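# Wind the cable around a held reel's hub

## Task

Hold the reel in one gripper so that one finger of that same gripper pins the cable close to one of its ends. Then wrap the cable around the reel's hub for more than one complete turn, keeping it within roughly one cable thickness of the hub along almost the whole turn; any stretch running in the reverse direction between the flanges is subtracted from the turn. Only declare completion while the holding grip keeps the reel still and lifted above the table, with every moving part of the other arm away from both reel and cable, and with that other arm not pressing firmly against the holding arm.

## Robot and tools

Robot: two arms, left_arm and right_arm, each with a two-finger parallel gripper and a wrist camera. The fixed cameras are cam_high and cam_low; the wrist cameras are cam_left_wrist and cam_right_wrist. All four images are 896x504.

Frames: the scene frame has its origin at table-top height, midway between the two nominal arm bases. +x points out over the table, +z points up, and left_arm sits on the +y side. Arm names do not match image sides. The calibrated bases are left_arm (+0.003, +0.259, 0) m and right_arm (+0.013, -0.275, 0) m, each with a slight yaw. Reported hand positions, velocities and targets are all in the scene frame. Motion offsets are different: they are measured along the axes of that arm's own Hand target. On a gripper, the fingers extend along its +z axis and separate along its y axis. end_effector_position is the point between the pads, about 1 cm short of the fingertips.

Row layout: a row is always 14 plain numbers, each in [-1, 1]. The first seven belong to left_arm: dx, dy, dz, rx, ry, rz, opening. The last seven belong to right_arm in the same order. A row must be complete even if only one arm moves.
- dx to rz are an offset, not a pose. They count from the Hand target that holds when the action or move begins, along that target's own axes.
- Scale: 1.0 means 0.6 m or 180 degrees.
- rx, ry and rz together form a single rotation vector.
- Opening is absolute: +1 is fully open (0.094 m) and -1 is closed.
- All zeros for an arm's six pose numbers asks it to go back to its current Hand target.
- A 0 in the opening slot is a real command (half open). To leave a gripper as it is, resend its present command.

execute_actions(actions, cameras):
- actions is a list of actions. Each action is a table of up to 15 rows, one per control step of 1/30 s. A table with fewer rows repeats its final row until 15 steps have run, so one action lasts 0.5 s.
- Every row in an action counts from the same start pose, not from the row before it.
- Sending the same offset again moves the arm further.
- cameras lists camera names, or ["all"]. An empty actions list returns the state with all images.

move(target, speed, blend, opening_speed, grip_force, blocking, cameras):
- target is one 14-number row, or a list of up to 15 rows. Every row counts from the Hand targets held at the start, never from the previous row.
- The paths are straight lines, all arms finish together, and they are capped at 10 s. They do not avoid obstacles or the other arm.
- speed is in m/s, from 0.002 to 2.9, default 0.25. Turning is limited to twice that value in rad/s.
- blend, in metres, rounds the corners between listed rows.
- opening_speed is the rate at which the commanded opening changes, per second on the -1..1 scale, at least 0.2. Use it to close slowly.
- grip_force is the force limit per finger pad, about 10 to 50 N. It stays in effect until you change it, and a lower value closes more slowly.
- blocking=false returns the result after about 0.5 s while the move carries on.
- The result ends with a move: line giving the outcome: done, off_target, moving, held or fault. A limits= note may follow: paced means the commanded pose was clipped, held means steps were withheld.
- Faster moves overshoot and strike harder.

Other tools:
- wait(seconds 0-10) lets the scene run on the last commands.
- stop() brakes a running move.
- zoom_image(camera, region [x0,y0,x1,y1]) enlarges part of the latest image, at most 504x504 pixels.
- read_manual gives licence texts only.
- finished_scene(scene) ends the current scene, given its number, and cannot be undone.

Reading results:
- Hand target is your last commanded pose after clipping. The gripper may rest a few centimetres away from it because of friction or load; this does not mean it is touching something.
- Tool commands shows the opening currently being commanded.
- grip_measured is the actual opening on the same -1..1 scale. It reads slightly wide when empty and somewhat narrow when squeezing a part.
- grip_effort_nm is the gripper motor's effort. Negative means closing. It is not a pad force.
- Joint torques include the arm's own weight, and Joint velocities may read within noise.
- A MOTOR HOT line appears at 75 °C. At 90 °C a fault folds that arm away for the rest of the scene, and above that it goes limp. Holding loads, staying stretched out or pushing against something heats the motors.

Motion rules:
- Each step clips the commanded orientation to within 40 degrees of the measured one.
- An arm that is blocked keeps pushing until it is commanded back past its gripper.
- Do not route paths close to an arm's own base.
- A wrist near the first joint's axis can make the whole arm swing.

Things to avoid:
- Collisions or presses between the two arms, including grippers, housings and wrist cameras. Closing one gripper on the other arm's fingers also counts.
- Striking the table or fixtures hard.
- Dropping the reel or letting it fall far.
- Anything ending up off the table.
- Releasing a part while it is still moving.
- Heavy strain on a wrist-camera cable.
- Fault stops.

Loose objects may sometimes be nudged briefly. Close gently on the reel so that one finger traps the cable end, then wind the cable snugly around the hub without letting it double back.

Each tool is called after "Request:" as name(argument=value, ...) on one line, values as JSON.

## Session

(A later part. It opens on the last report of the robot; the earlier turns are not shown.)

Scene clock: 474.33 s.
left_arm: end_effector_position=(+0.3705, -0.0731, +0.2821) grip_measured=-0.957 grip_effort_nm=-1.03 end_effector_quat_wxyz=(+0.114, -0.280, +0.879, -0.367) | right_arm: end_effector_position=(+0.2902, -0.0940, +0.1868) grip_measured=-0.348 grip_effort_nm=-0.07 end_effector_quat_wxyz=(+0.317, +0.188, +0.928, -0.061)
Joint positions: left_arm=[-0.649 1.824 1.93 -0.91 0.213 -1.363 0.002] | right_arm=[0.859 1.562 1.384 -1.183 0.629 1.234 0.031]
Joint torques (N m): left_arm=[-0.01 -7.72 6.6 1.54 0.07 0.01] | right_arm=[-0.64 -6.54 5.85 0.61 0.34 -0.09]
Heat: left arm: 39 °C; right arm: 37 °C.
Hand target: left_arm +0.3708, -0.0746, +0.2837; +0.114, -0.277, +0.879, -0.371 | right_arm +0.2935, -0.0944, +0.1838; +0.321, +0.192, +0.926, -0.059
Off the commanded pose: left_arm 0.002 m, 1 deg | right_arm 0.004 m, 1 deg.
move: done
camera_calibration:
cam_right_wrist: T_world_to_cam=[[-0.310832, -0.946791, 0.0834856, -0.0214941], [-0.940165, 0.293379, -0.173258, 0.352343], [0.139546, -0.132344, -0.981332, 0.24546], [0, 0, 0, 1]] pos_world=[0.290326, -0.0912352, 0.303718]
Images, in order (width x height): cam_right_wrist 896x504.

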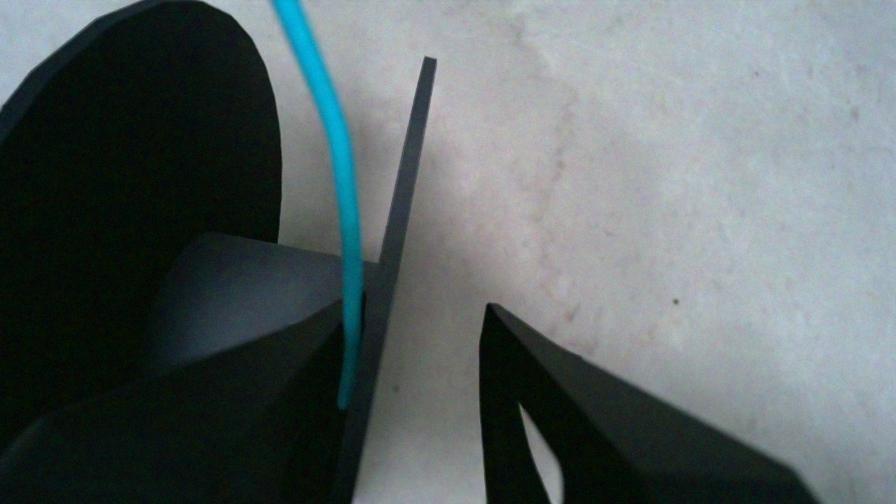

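Request:
move(target=[[0,0,0,0,0,0,-1,0,0,0,0,0,0,0.25],[0,0.016,0.016,0,0,0,-1,0,0,0,0,0,0,0.25]], speed=0.06, opening_speed=0.8, cameras=["cam_right_wrist"])

Request:
zoom_image(camera="cam_right_wrist", region=[200, 200, 500, 500])

Scene clock: 481.20 s.
left_arm: end_effector_position=(+0.3664, -0.0699, +0.2576) grip_measured=-0.957 grip_effort_nm=-1.03 end_effector_quat_wxyz=(+0.099, -0.287, +0.888, -0.346) | right_arm: end_effector_position=(+0.2903, -0.0941, +0.1868) grip_measured=+0.248 grip_effort_nm=0.17 end_effector_quat_wxyz=(+0.317, +0.188, +0.927, -0.061)
Joint positions: left_arm=[-0.649 1.824 1.867 -0.902 0.213 -1.363 0.002] | right_arm=[0.859 1.562 1.384 -1.183 0.629 1.234 0.059]
Joint torques (N m): left_arm=[-0.02 -9.11 5.39 1.95 0.09 0.02] | right_arm=[-0.79 -6.71 6.01 0.61 0.3 -0.06]
Heat: left arm: 38 °C; right arm: 37 °C.
Hand target: left_arm +0.3708, -0.0748, +0.2701; +0.114, -0.277, +0.879, -0.371 | right_arm +0.2935, -0.0945, +0.1838; +0.321, +0.192, +0.926, -0.059
Off the commanded pose: left_arm 0.014 m, 4 deg | right_arm 0.004 m, 1 deg.
move: off_target (left_arm)
camera_calibration:
cam_right_wrist: T_world_to_cam=[[-0.311146, -0.946682, 0.0835527, -0.0214765], [-0.940076, 0.293687, -0.17322, 0.352457], [0.139446, -0.132443, -0.981333, 0.245453], [0, 0, 0, 1]] pos_world=[0.290426, -0.0913348, 0.303719]
Images, in order (width x height): cam_right_wrist 896x504.

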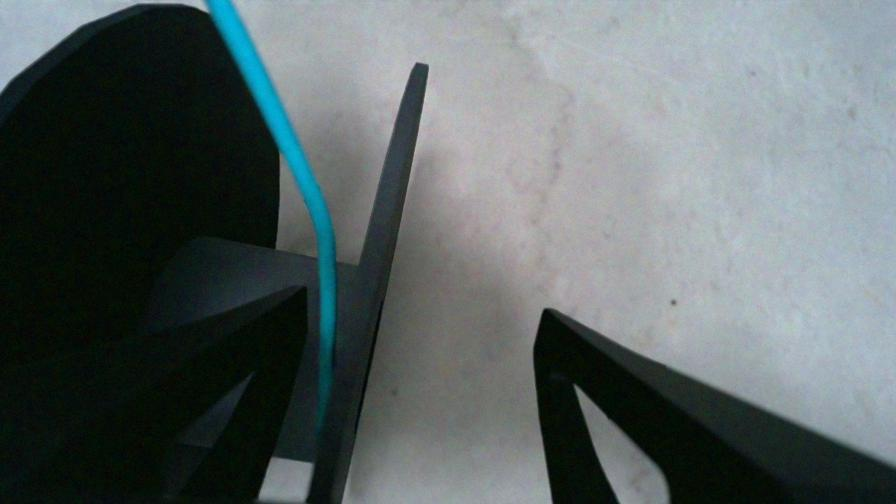

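Scaled by 1.680 from the camera's 896x504 image, which has a finer 1280x720 frame.

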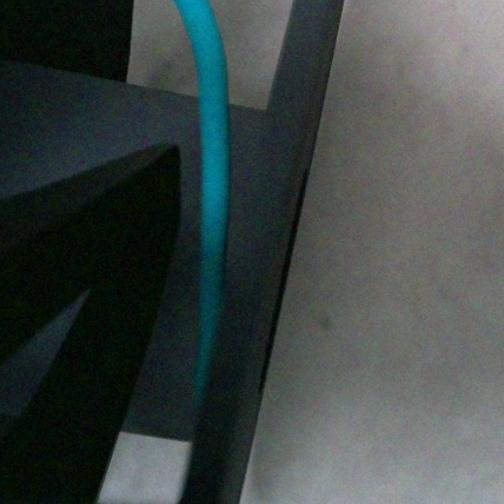

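Request:
move(target=[0,-0.006,-0.006,0,0,0,-1,0,0,0.006,0,0,0,-0.35], opening_speed=0.4, cameras=["cam_right_wrist"])

Request:
zoom_image(camera="cam_right_wrist", region=[200, 200, 500, 500])

Scene clock: 486.57 s.
left_arm: end_effector_position=(+0.3664, -0.0699, +0.2576) grip_measured=-0.957 grip_effort_nm=-1.03 end_effector_quat_wxyz=(+0.099, -0.287, +0.888, -0.346) | right_arm: end_effector_position=(+0.2928, -0.0946, +0.1846) grip_measured=-0.348 grip_effort_nm=-0.07 end_effector_quat_wxyz=(+0.319, +0.189, +0.927, -0.060)
Joint positions: left_arm=[-0.649 1.824 1.867 -0.902 0.213 -1.363 0.002] | right_arm=[0.852 1.562 1.373 -1.165 0.629 1.226 0.031]
Joint torques (N m): left_arm=[-0.01 -8.79 7.57 1.77 0.08 0] | right_arm=[-0.42 -6.69 6.02 0.64 0.32 -0.04]
Heat: left arm: 38 °C; right arm: 37 °C.
Hand target: left_arm +0.3708, -0.0748, +0.2752; +0.114, -0.277, +0.879, -0.371 | right_arm +0.2956, -0.0953, +0.1810; +0.321, +0.192, +0.926, -0.059
Off the commanded pose: left_arm 0.019 m, 4 deg | right_arm 0.005 m, 0 deg.
move: off_target (left_arm)
camera_calibration:
cam_right_wrist: T_world_to_cam=[[-0.312548, -0.946476, 0.0806083, -0.0200759], [-0.939146, 0.29516, -0.175743, 0.354885], [0.142544, -0.130631, -0.98113, 0.241993], [0, 0, 0, 1]] pos_world=[0.292519, -0.0921374, 0.301414]
Images, in order (width x height): cam_right_wrist 896x504.

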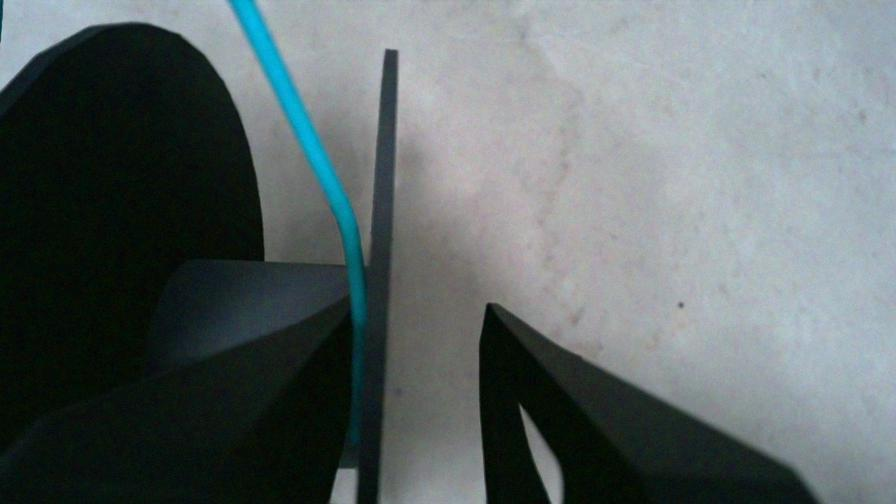

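Scaled by 1.680 from the camera's 896x504 image, which has a finer 1280x720 frame.

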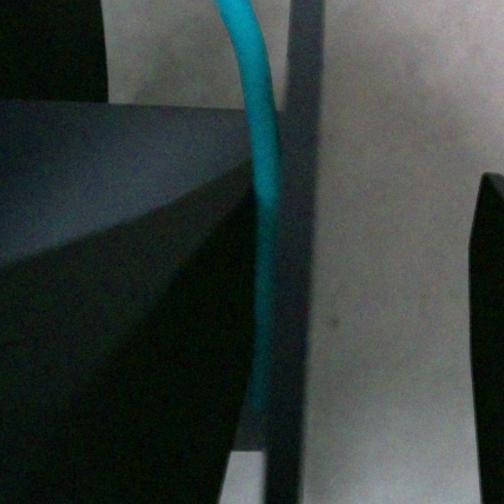

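Excellent: cable between finger and flange. Close fully.

Request:
move(target=[0,0,0,0,0,0,-1,0,0,0,0,0,0,-1], opening_speed=0.4, cameras=["cam_right_wrist"])

Request:
zoom_image(camera="cam_right_wrist", region=[250, 200, 550, 500])

Scene clock: 490.70 s.
left_arm: end_effector_position=(+0.3664, -0.0699, +0.2576) grip_measured=-0.957 grip_effort_nm=-1.03 end_effector_quat_wxyz=(+0.099, -0.287, +0.888, -0.346) | right_arm: end_effector_position=(+0.2938, -0.0934, +0.1849) grip_measured=-0.871 grip_effort_nm=-0.98 end_effector_quat_wxyz=(+0.320, +0.190, +0.926, -0.057)
Joint positions: left_arm=[-0.649 1.824 1.867 -0.902 0.213 -1.363 0.002] | right_arm=[0.852 1.562 1.373 -1.157 0.629 1.226 0.006]
Joint torques (N m): left_arm=[0.01 -8.8 7.57 1.77 0.08 0] | right_arm=[-0.58 -6.56 6 0.56 0.3 -0.05]
Heat: left arm: 38 °C; right arm: 37 °C.
Hand target: left_arm +0.3708, -0.0748, +0.2752; +0.114, -0.277, +0.879, -0.371 | right_arm +0.2956, -0.0953, +0.1810; +0.321, +0.192, +0.926, -0.059
Off the commanded pose: left_arm 0.019 m, 4 deg | right_arm 0.005 m, 0 deg.
move: off_target (left_arm)
camera_calibration:
cam_right_wrist: T_world_to_cam=[[-0.312933, -0.946934, 0.0734118, -0.0171855], [-0.938291, 0.29624, -0.178472, 0.355819], [0.147254, -0.124732, -0.981202, 0.241579], [0, 0, 0, 1]] pos_world=[0.29291, -0.0915488, 0.301804]
Images, in order (width x height): cam_right_wrist 896x504.

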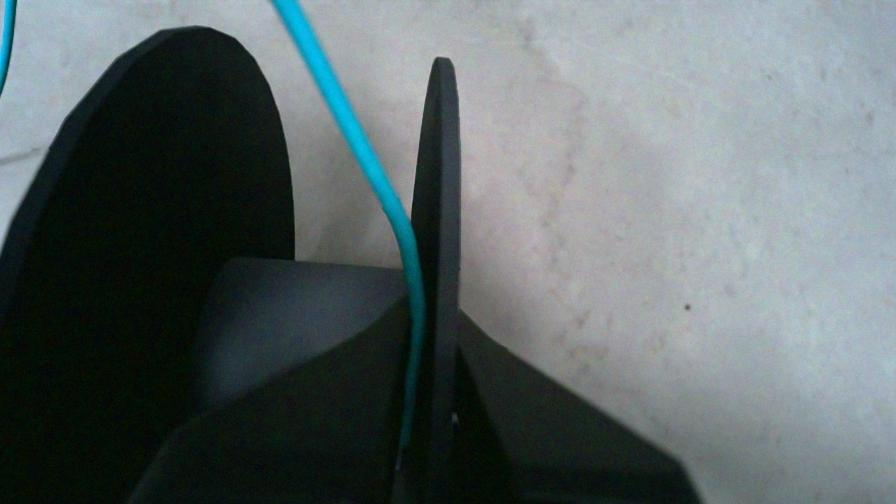

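Scaled by 1.680 from the camera's 896x504 image, which has a finer 1280x720 frame.

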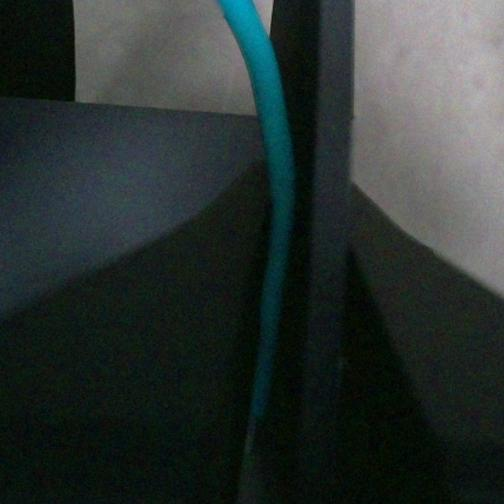

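Request:
move(target=[[0,0,0,0,0,0,-0.6,0,0,0,0,0,0,-1],[0,0,-0.02,0,0,0,-0.6,0,0,0,0,0,0,-1],[0,0,-0.2,0,0,0,-0.6,0,0,0,0,0,0,-1]], speed=0.12, opening_speed=0.6, cameras=["all"])

Scene clock: 519.80 s.
left_arm: end_effector_position=(+0.3665, -0.0698, +0.2576) grip_measured=-0.603 grip_effort_nm=0.14 end_effector_quat_wxyz=(+0.099, -0.287, +0.888, -0.346) | right_arm: end_effector_position=(+0.2938, -0.0934, +0.1849) grip_measured=-0.871 grip_effort_nm=-0.98 end_effector_quat_wxyz=(+0.320, +0.190, +0.926, -0.057)
Joint positions: left_arm=[-0.649 1.824 1.867 -0.902 0.213 -1.363 0.019] | right_arm=[0.852 1.562 1.373 -1.157 0.629 1.226 0.006]
Joint torques (N m): left_arm=[0.01 -7.77 6.54 1.48 0.09 0.01] | right_arm=[-0.69 -6.68 6.02 0.58 0.29 -0.09]
Heat: left arm: 38 °C; right arm: 36 °C.
Hand target: left_arm +0.3667, -0.0712, +0.2588; +0.099, -0.283, +0.887, -0.350 (not the last commanded pose) | right_arm +0.2956, -0.0953, +0.1810; +0.321, +0.192, +0.926, -0.059
Off the commanded pose: left_arm 0.129 m, 4 deg | right_arm 0.005 m, 0 deg.
move: held (left_arm; a check stopped the path); path passed 2 of 3 targets; limits=held
pose unreachable (left arm): on one or more control steps of this call, first in action 0 (counted from 0), this arm could not follow its commanded pose, so it was not sent that pose on those steps. It may still have moved: this result reports where it is.
cause: moving toward the commanded pose would bring a part of the arm too close to another arm (this arm's gripper housing and the right arm's wrist (the part past joint 4), at the place that arm is still heading or pushing toward).
camera_calibration:
cam_left_wrist: T_world_to_cam=[[0.531792, -0.514945, 0.672331, -0.412055], [-0.846851, -0.317428, 0.426711, 0.200714], [-0.00631548, -0.796286, -0.604887, 0.215156], [0, 0, 0, 1]] pos_world=[0.390461, 0.0228524, 0.321535]
cam_right_wrist: T_world_to_cam=[[-0.312933, -0.946934, 0.0734118, -0.0171855], [-0.938291, 0.29624, -0.178472, 0.355819], [0.147254, -0.124732, -0.981202, 0.241579], [0, 0, 0, 1]] pos_world=[0.29291, -0.0915488, 0.301804]

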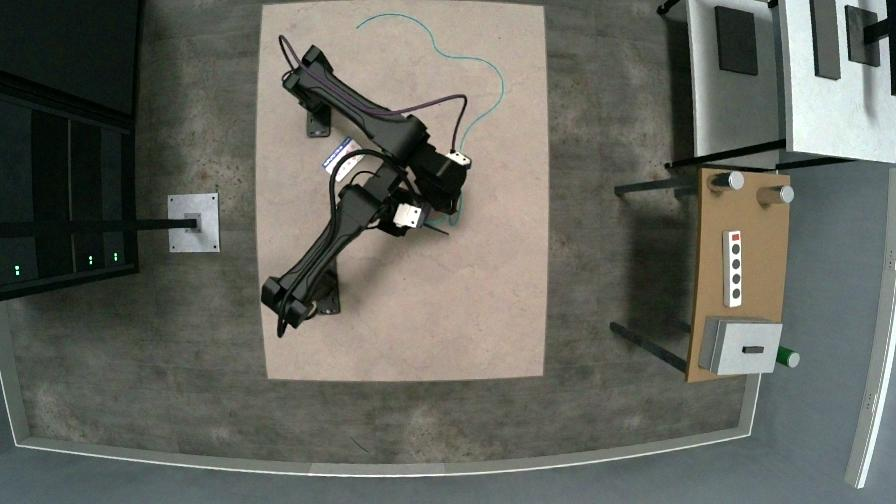

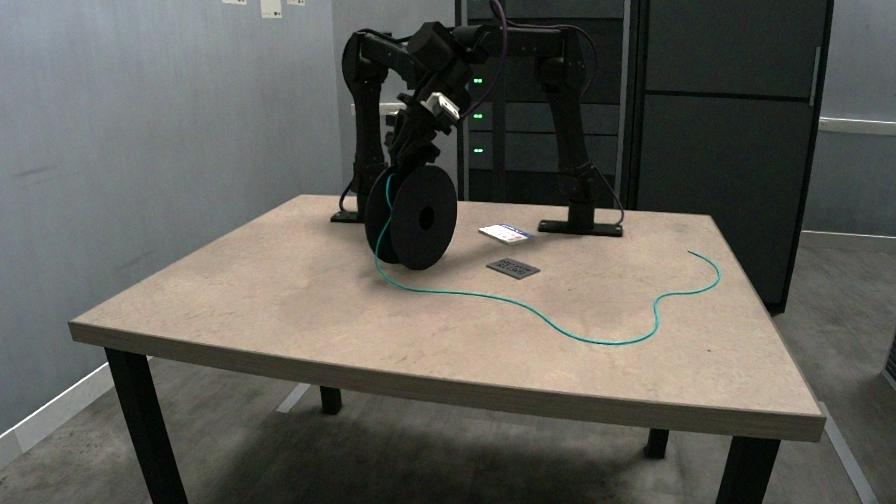

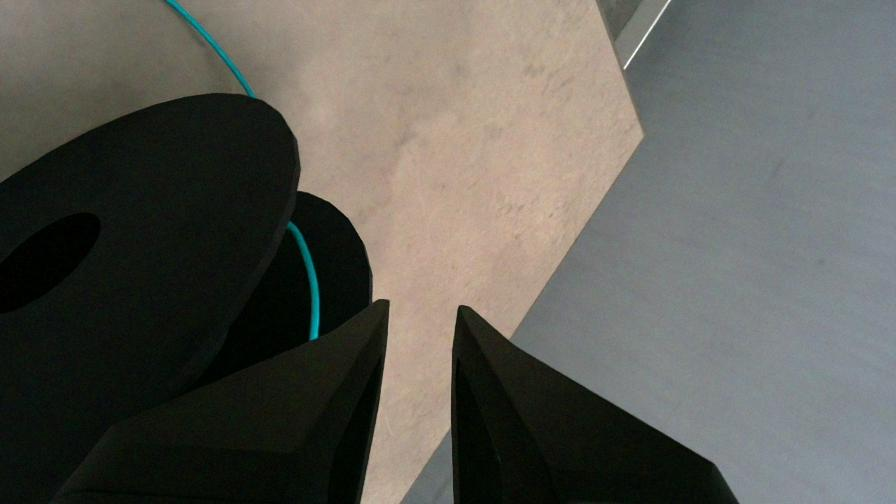

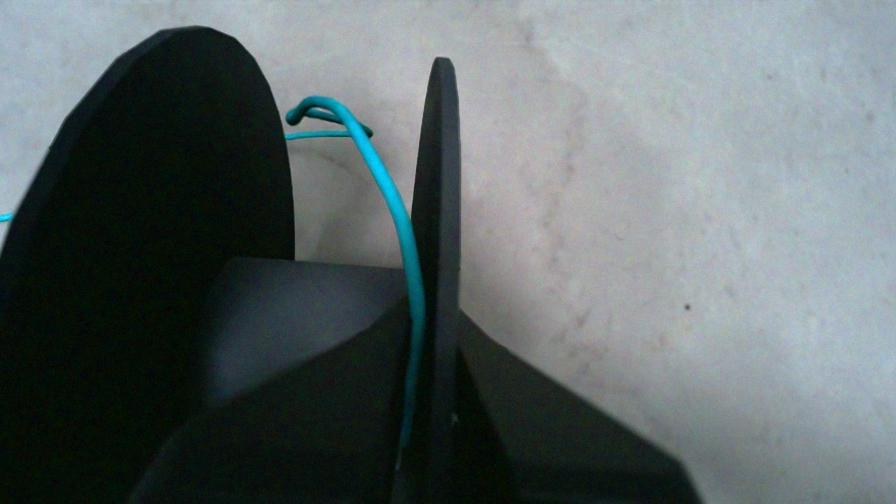

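Request:
move(target=[-0.145,0.085,-0.2,0,0,0,-0.6,0,0,0,0,0,0,-1], speed=0.15)

Scene clock: 525.00 s.
left_arm: end_effector_position=(+0.3810, +0.0784, +0.2875) grip_measured=-0.603 grip_effort_nm=0.14 end_effector_quat_wxyz=(+0.091, -0.302, +0.889, -0.332) | right_arm: end_effector_position=(+0.2938, -0.0934, +0.1849) grip_measured=-0.871 grip_effort_nm=-0.98 end_effector_quat_wxyz=(+0.320, +0.190, +0.926, -0.057)
Joint positions: left_arm=[-0.255 1.711 1.896 -1.186 0.435 -1.051 0.019] | right_arm=[0.852 1.562 1.373 -1.157 0.629 1.226 0.006]
Joint torques (N m): left_arm=[0.06 -8.73 9.47 0.95 0.38 0.15] | right_arm=[-0.68 -6.64 6.16 0.52 0.27 -0.07]
Heat: left arm: 38 °C; right arm: 36 °C.
Hand target: left_arm +0.3710, +0.0767, +0.3107; +0.099, -0.283, +0.887, -0.350 | right_arm +0.2956, -0.0953, +0.1810; +0.321, +0.192, +0.926, -0.059
Off the commanded pose: left_arm 0.025 m, 3 deg | right_arm 0.005 m, 0 deg.
move: off_target (left_arm)

Request:
move(target=[[0,0,0,0,0,0,-0.6,-0.175,0.004,-0.224,0,0,0,-1],[0,0,0,0,0,0,-0.6,-0.268,-0.073,-0.152,-0.181,0.005,-0.232,-1]], speed=[0.1,0.2], cameras=["all"])

Scene clock: 545.23 s.
left_arm: end_effector_position=(+0.3807, +0.0784, +0.2873) grip_measured=-0.603 grip_effort_nm=0.14 end_effector_quat_wxyz=(+0.090, -0.302, +0.889, -0.332) | right_arm: end_effector_position=(+0.3428, -0.1701, +0.3424) grip_measured=-0.871 grip_effort_nm=-0.98 end_effector_quat_wxyz=(+0.306, -0.237, +0.919, +0.073)
Joint positions: left_arm=[-0.255 1.711 1.896 -1.187 0.435 -1.051 0.019] | right_arm=[0.182 1.519 1.975 -1.403 -0.155 -0.23 0.006]
Joint torques (N m): left_arm=[0.05 -8.75 9.47 0.94 0.38 0.14] | right_arm=[-0.58 -4.74 10.03 0.86 -0.39 -0.06]
Heat: left arm: 39 °C; right arm: 37 °C.
Hand target: left_arm +0.3710, +0.0767, +0.3107; +0.099, -0.283, +0.887, -0.350 | right_arm +0.3420, -0.1655, +0.3514; +0.312, -0.241, +0.914, +0.090
Off the commanded pose: left_arm 0.025 m, 3 deg | right_arm 0.010 m, 2 deg.
move: off_target (left_arm)
camera_calibration:
cam_left_wrist: T_world_to_cam=[[0.567204, -0.514428, 0.643152, -0.368377], [-0.823518, -0.344877, 0.450419, 0.233622], [-0.0098997, -0.785127, -0.619256, 0.355891], [0, 0, 0, 1]] pos_world=[0.40486, 0.170487, 0.352082]
cam_right_wrist: T_world_to_cam=[[0.548672, -0.830201, 0.0986124, -0.370197], [-0.815707, -0.557447, -0.154514, 0.257199], [0.183249, 0.00433879, -0.983057, 0.389603], [0, 0, 0, 1]] pos_world=[0.341522, -0.165653, 0.459248]

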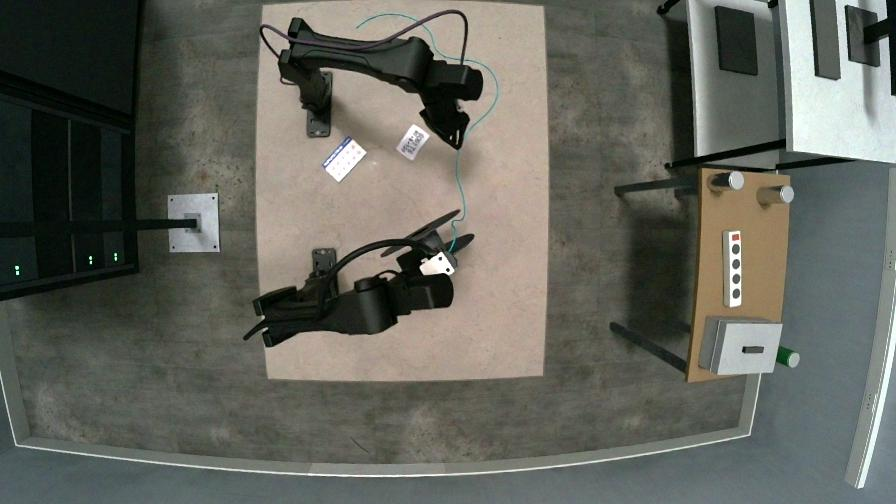

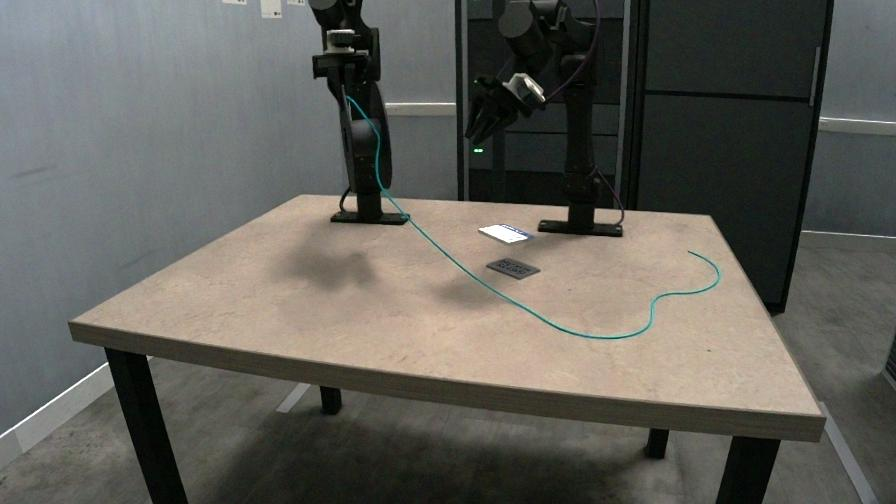

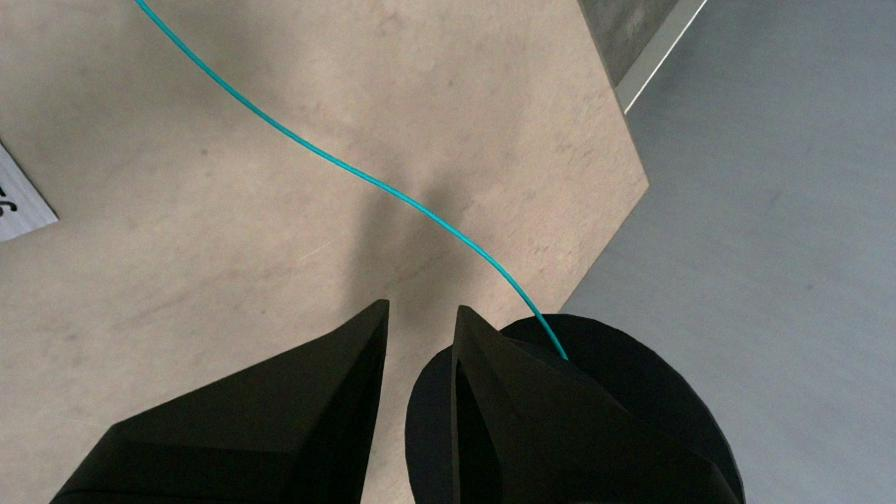

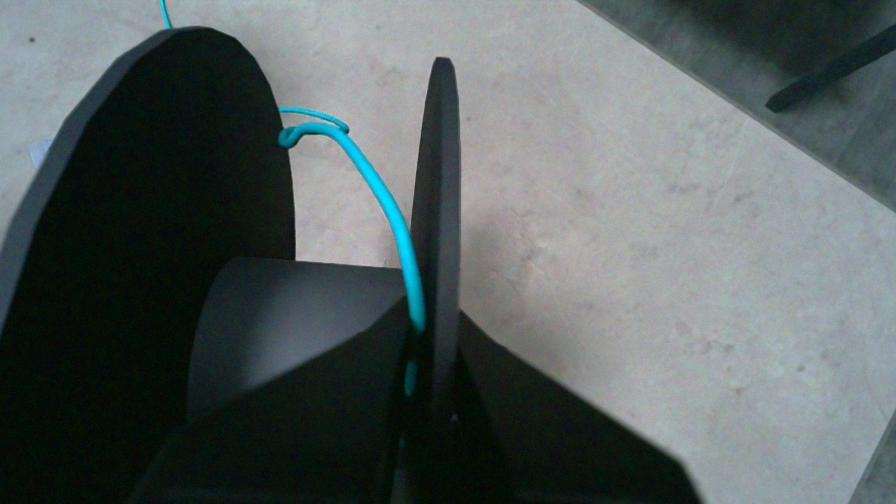

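Request:
move(target=[0.002,0.033,0.083,0.1255,-0.028,0.552,0,0,0,0,0,0,0,-1], speed=0.3, cameras=["all"])

Scene clock: 561.50 s.
left_arm: end_effector_position=(+0.3759, +0.0631, +0.2545) grip_measured=-0.003 grip_effort_nm=0.14 end_effector_quat_wxyz=(+0.391, +0.486, +0.730, -0.279) | right_arm: end_effector_position=(+0.3428, -0.1701, +0.3424) grip_measured=-0.871 grip_effort_nm=-0.98 end_effector_quat_wxyz=(+0.306, -0.237, +0.919, +0.073)
Joint positions: left_arm=[-0.16 1.605 1.461 -0.753 0.811 0.706 0.047] | right_arm=[0.182 1.519 1.975 -1.403 -0.155 -0.23 0.006]
Joint torques (N m): left_arm=[0.61 -5.42 6.64 1.65 0.64 0.15] | right_arm=[-0.58 -4.83 9.88 0.87 -0.41 -0.03]
Heat: left arm: 39 °C; right arm: 38 °C.
Hand target: left_arm +0.3801, +0.0597, +0.2608; +0.410, +0.497, +0.709, -0.287 | right_arm +0.3420, -0.1655, +0.3514; +0.312, -0.241, +0.914, +0.090
Off the commanded pose: left_arm 0.008 m, 4 deg | right_arm 0.010 m, 2 deg.
move: off_target (left_arm)
camera_calibration:
cam_left_wrist: T_world_to_cam=[[-0.897677, -0.419466, 0.134997, 0.321508], [-0.427742, 0.755859, -0.495695, 0.261685], [0.105889, -0.502718, -0.857941, 0.322874], [0, 0, 0, 1]] pos_world=[0.366355, 0.0993793, 0.36332]
cam_right_wrist: T_world_to_cam=[[0.548672, -0.830201, 0.0986124, -0.370197], [-0.815707, -0.557447, -0.154514, 0.257199], [0.183249, 0.00433879, -0.983057, 0.389603], [0, 0, 0, 1]] pos_world=[0.341522, -0.165653, 0.459248]

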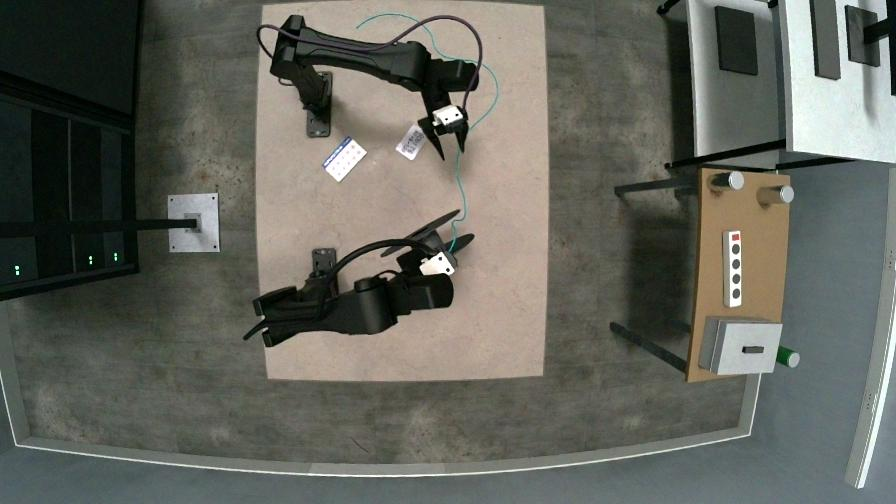

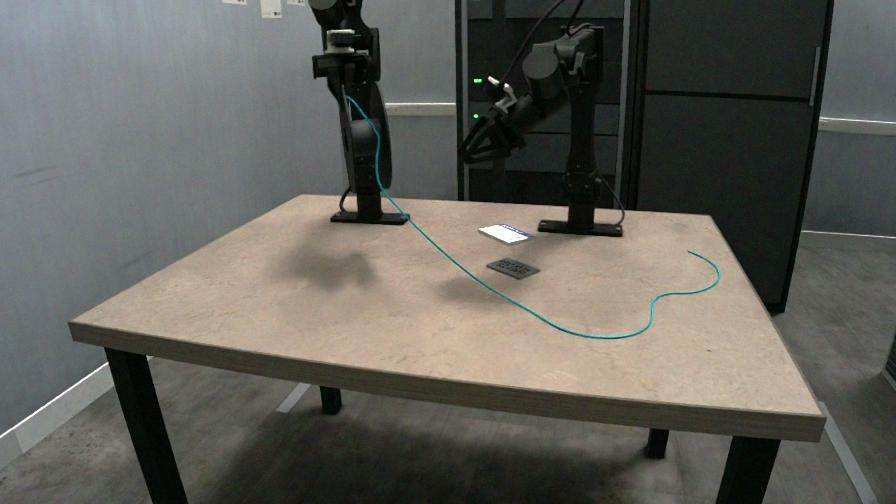

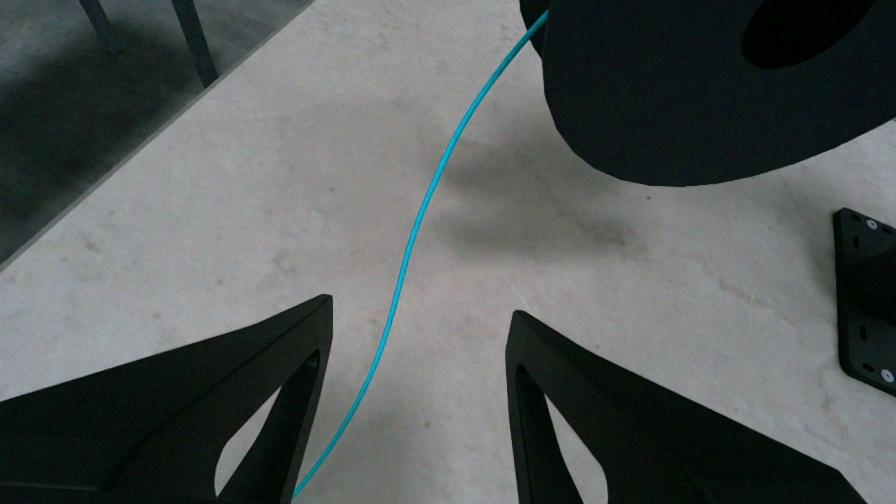

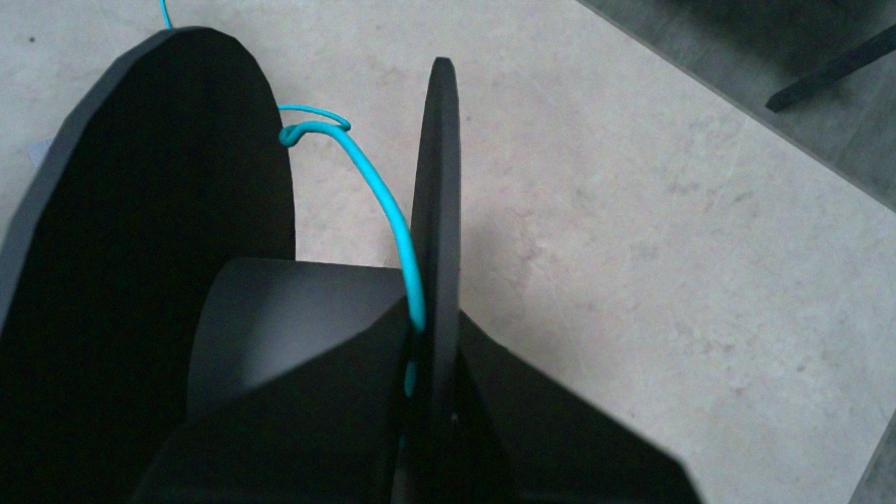

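Request:
move(target=[0.079,0.005,0.258,0,0,0,0,0,0,0,0,0,0,-1], speed=0.15, cameras=["cam_left_wrist","cam_low"])

Scene clock: 567.93 s.
left_arm: end_effector_position=(+0.4143, -0.0400, +0.1403) grip_measured=-0.003 grip_effort_nm=0.14 end_effector_quat_wxyz=(+0.390, +0.497, +0.718, -0.293) | right_arm: end_effector_position=(+0.3428, -0.1701, +0.3424) grip_measured=-0.871 grip_effort_nm=-0.98 end_effector_quat_wxyz=(+0.306, -0.237, +0.919, +0.073)
Joint positions: left_arm=[-0.391 1.902 1.315 -0.163 0.693 0.496 0.047] | right_arm=[0.182 1.519 1.975 -1.403 -0.155 -0.23 0.006]
Joint torques (N m): left_arm=[-0.24 -7.99 5.48 2.06 0.1 -0.08] | right_arm=[-0.7 -4.77 9.76 0.86 -0.39 -0.05]
Heat: left arm: 38 °C; right arm: 38 °C.
Hand target: left_arm +0.4207, -0.0432, +0.1424; +0.410, +0.497, +0.709, -0.287 | right_arm +0.3420, -0.1655, +0.3514; +0.312, -0.241, +0.914, +0.090
Off the commanded pose: left_arm 0.008 m, 3 deg | right_arm 0.010 m, 2 deg.
move: off_target (left_arm)
camera_calibration:
cam_left_wrist: T_world_to_cam=[[-0.913041, -0.381889, 0.143236, 0.33485], [-0.398837, 0.76247, -0.509478, 0.289699], [0.0853509, -0.522303, -0.848478, 0.175387], [0, 0, 0, 1]] pos_world=[0.406305, -0.00140607, 0.248445]
Images, in order (width x height): cam_low 896x504, cam_left_wrist 896x504.

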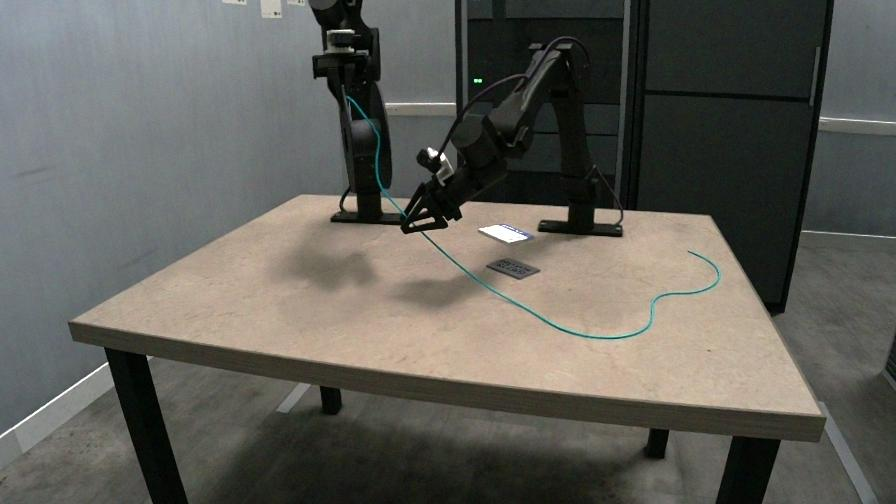

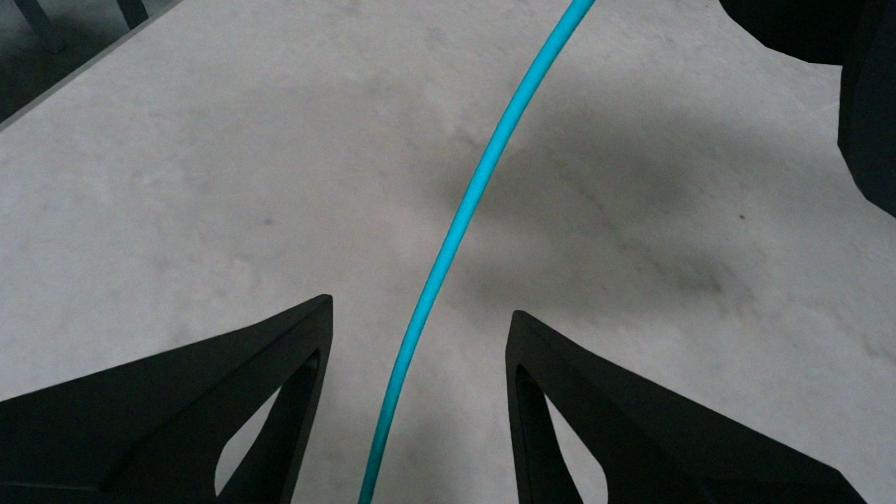

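Request:
move(target=[0,0,0.01,0,0,0,-1,0,0,0,0,0,0,-1], opening_speed=1, cameras=["cam_left_wrist"])

Scene clock: 571.43 s.
left_arm: end_effector_position=(+0.4156, -0.0425, +0.1369) grip_measured=-0.953 grip_effort_nm=-1.03 end_effector_quat_wxyz=(+0.390, +0.495, +0.719, -0.292) | right_arm: end_effector_position=(+0.3428, -0.1701, +0.3424) grip_measured=-0.871 grip_effort_nm=-0.98 end_effector_quat_wxyz=(+0.306, -0.237, +0.919, +0.073)
Joint positions: left_arm=[-0.397 1.912 1.315 -0.149 0.685 0.488 0.002] | right_arm=[0.182 1.519 1.975 -1.403 -0.155 -0.23 0.006]
Joint torques (N m): left_arm=[-0.61 -7.62 6.16 2.08 0.08 -0.08] | right_arm=[-0.58 -4.6 9.83 0.8 -0.4 -0.06]
Heat: left arm: 38 °C; right arm: 38 °C.
Hand target: left_arm +0.4225, -0.0481, +0.1394; +0.410, +0.497, +0.709, -0.287 | right_arm +0.3420, -0.1655, +0.3514; +0.312, -0.241, +0.914, +0.090
Off the commanded pose: left_arm 0.009 m, 3 deg | right_arm 0.010 m, 2 deg.
move: off_target (left_arm)
camera_calibration:
cam_left_wrist: T_world_to_cam=[[-0.911394, -0.385684, 0.143559, 0.334717], [-0.402314, 0.761574, -0.508083, 0.291669], [0.0866293, -0.52082, -0.84926, 0.17074], [0, 0, 0, 1]] pos_world=[0.40761, -0.00410742, 0.245143]
Images, in order (width x height): cam_left_wrist 896x504.

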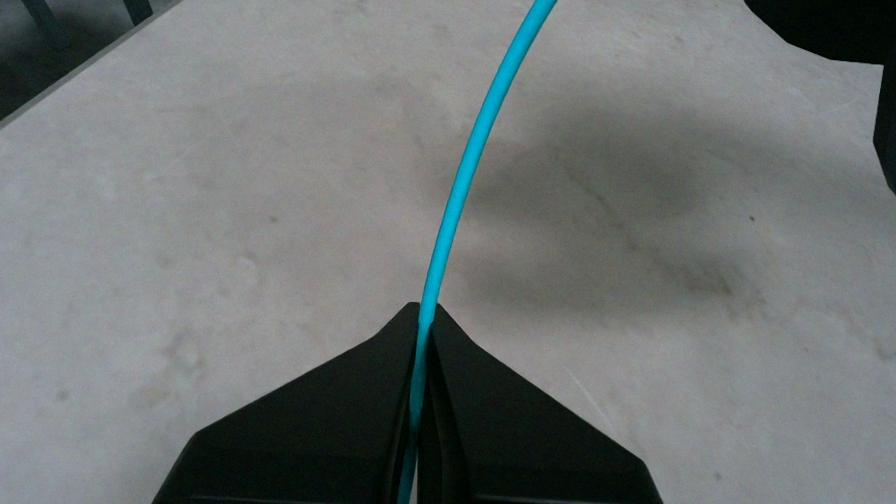

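Request:
move(target=[[-0.006,-0.074,0.010,-0.049,-0.166,-0.013,-0.9,0,0,0,0,0,0,-1],[0.0105,-0.22,0.065,-0.049,-0.166,-0.013,-0.9,0,0,0,0,0,0,-1]], speed=0.12, blend=[0.02,0], cameras=["all"])

Scene clock: 589.87 s.
left_arm: end_effector_position=(+0.3065, -0.1252, +0.1065) grip_measured=-0.903 grip_effort_nm=0.13 end_effector_quat_wxyz=(+0.587, +0.372, +0.622, -0.361) | right_arm: end_effector_position=(+0.3427, -0.1698, +0.3424) grip_measured=-0.871 grip_effort_nm=-0.98 end_effector_quat_wxyz=(+0.306, -0.238, +0.919, +0.074)
Joint positions: left_arm=[-0.787 2.066 0.66 1.354 0.292 0.003 0.005] | right_arm=[0.182 1.519 1.975 -1.403 -0.157 -0.231 0.006]
Joint torques (N m): left_arm=[-0.03 -6.22 3.11 2.57 -0.18 -0.05] | right_arm=[-0.34 -4.74 9.81 0.88 -0.39 -0.1]
Heat: left arm: 38 °C; right arm: 38 °C.
Hand target: left_arm +0.3090, -0.1219, +0.1144; +0.610, +0.359, +0.609, -0.359 | right_arm +0.3420, -0.1655, +0.3514; +0.312, -0.241, +0.914, +0.090
Off the commanded pose: left_arm 0.009 m, 3 deg | right_arm 0.010 m, 2 deg.
move: off_target (left_arm)
camera_calibration:
cam_left_wrist: T_world_to_cam=[[-0.881089, -0.453766, 0.133335, 0.191092], [-0.331222, 0.390786, -0.858824, 0.264371], [0.3376, -0.800864, -0.494614, -0.0384744], [0, 0, 0, 1]] pos_world=[0.268924, -0.0474142, 0.182539]
cam_right_wrist: T_world_to_cam=[[0.550437, -0.829058, 0.098395, -0.370209], [-0.814472, -0.559139, -0.154917, 0.25677], [0.183452, 0.00513204, -0.983015, 0.389661], [0, 0, 0, 1]] pos_world=[0.341424, -0.165354, 0.459248]

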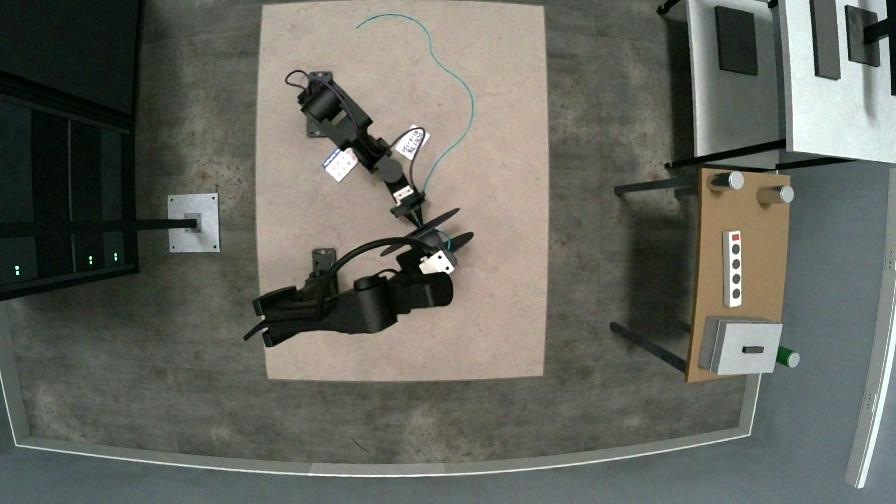

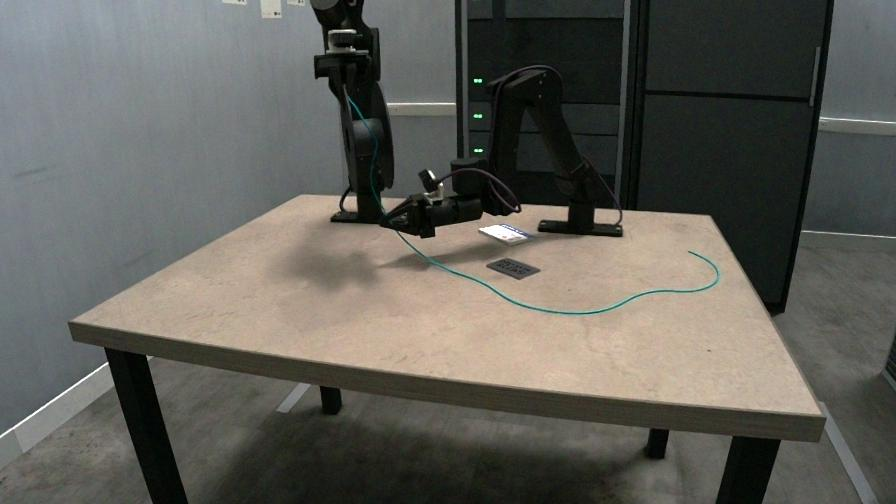

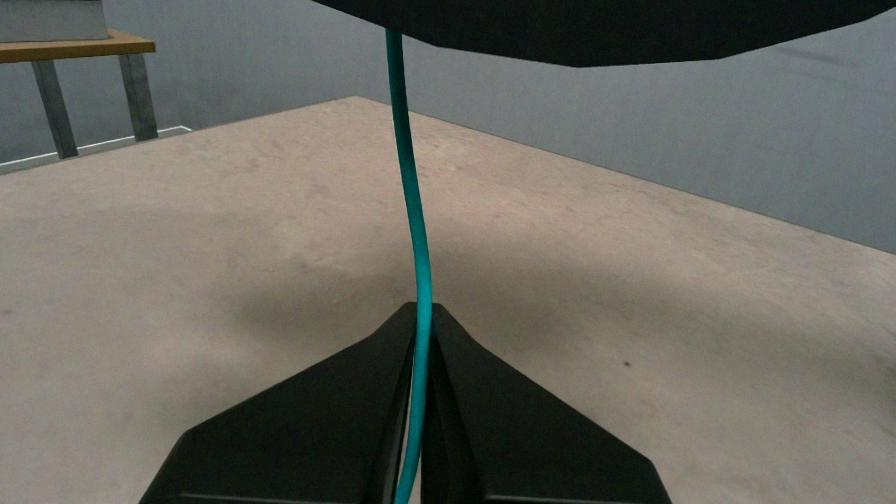

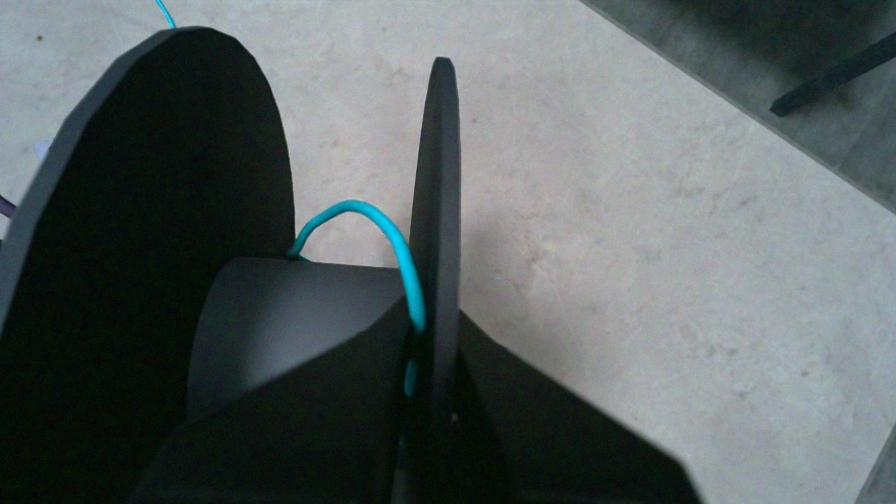

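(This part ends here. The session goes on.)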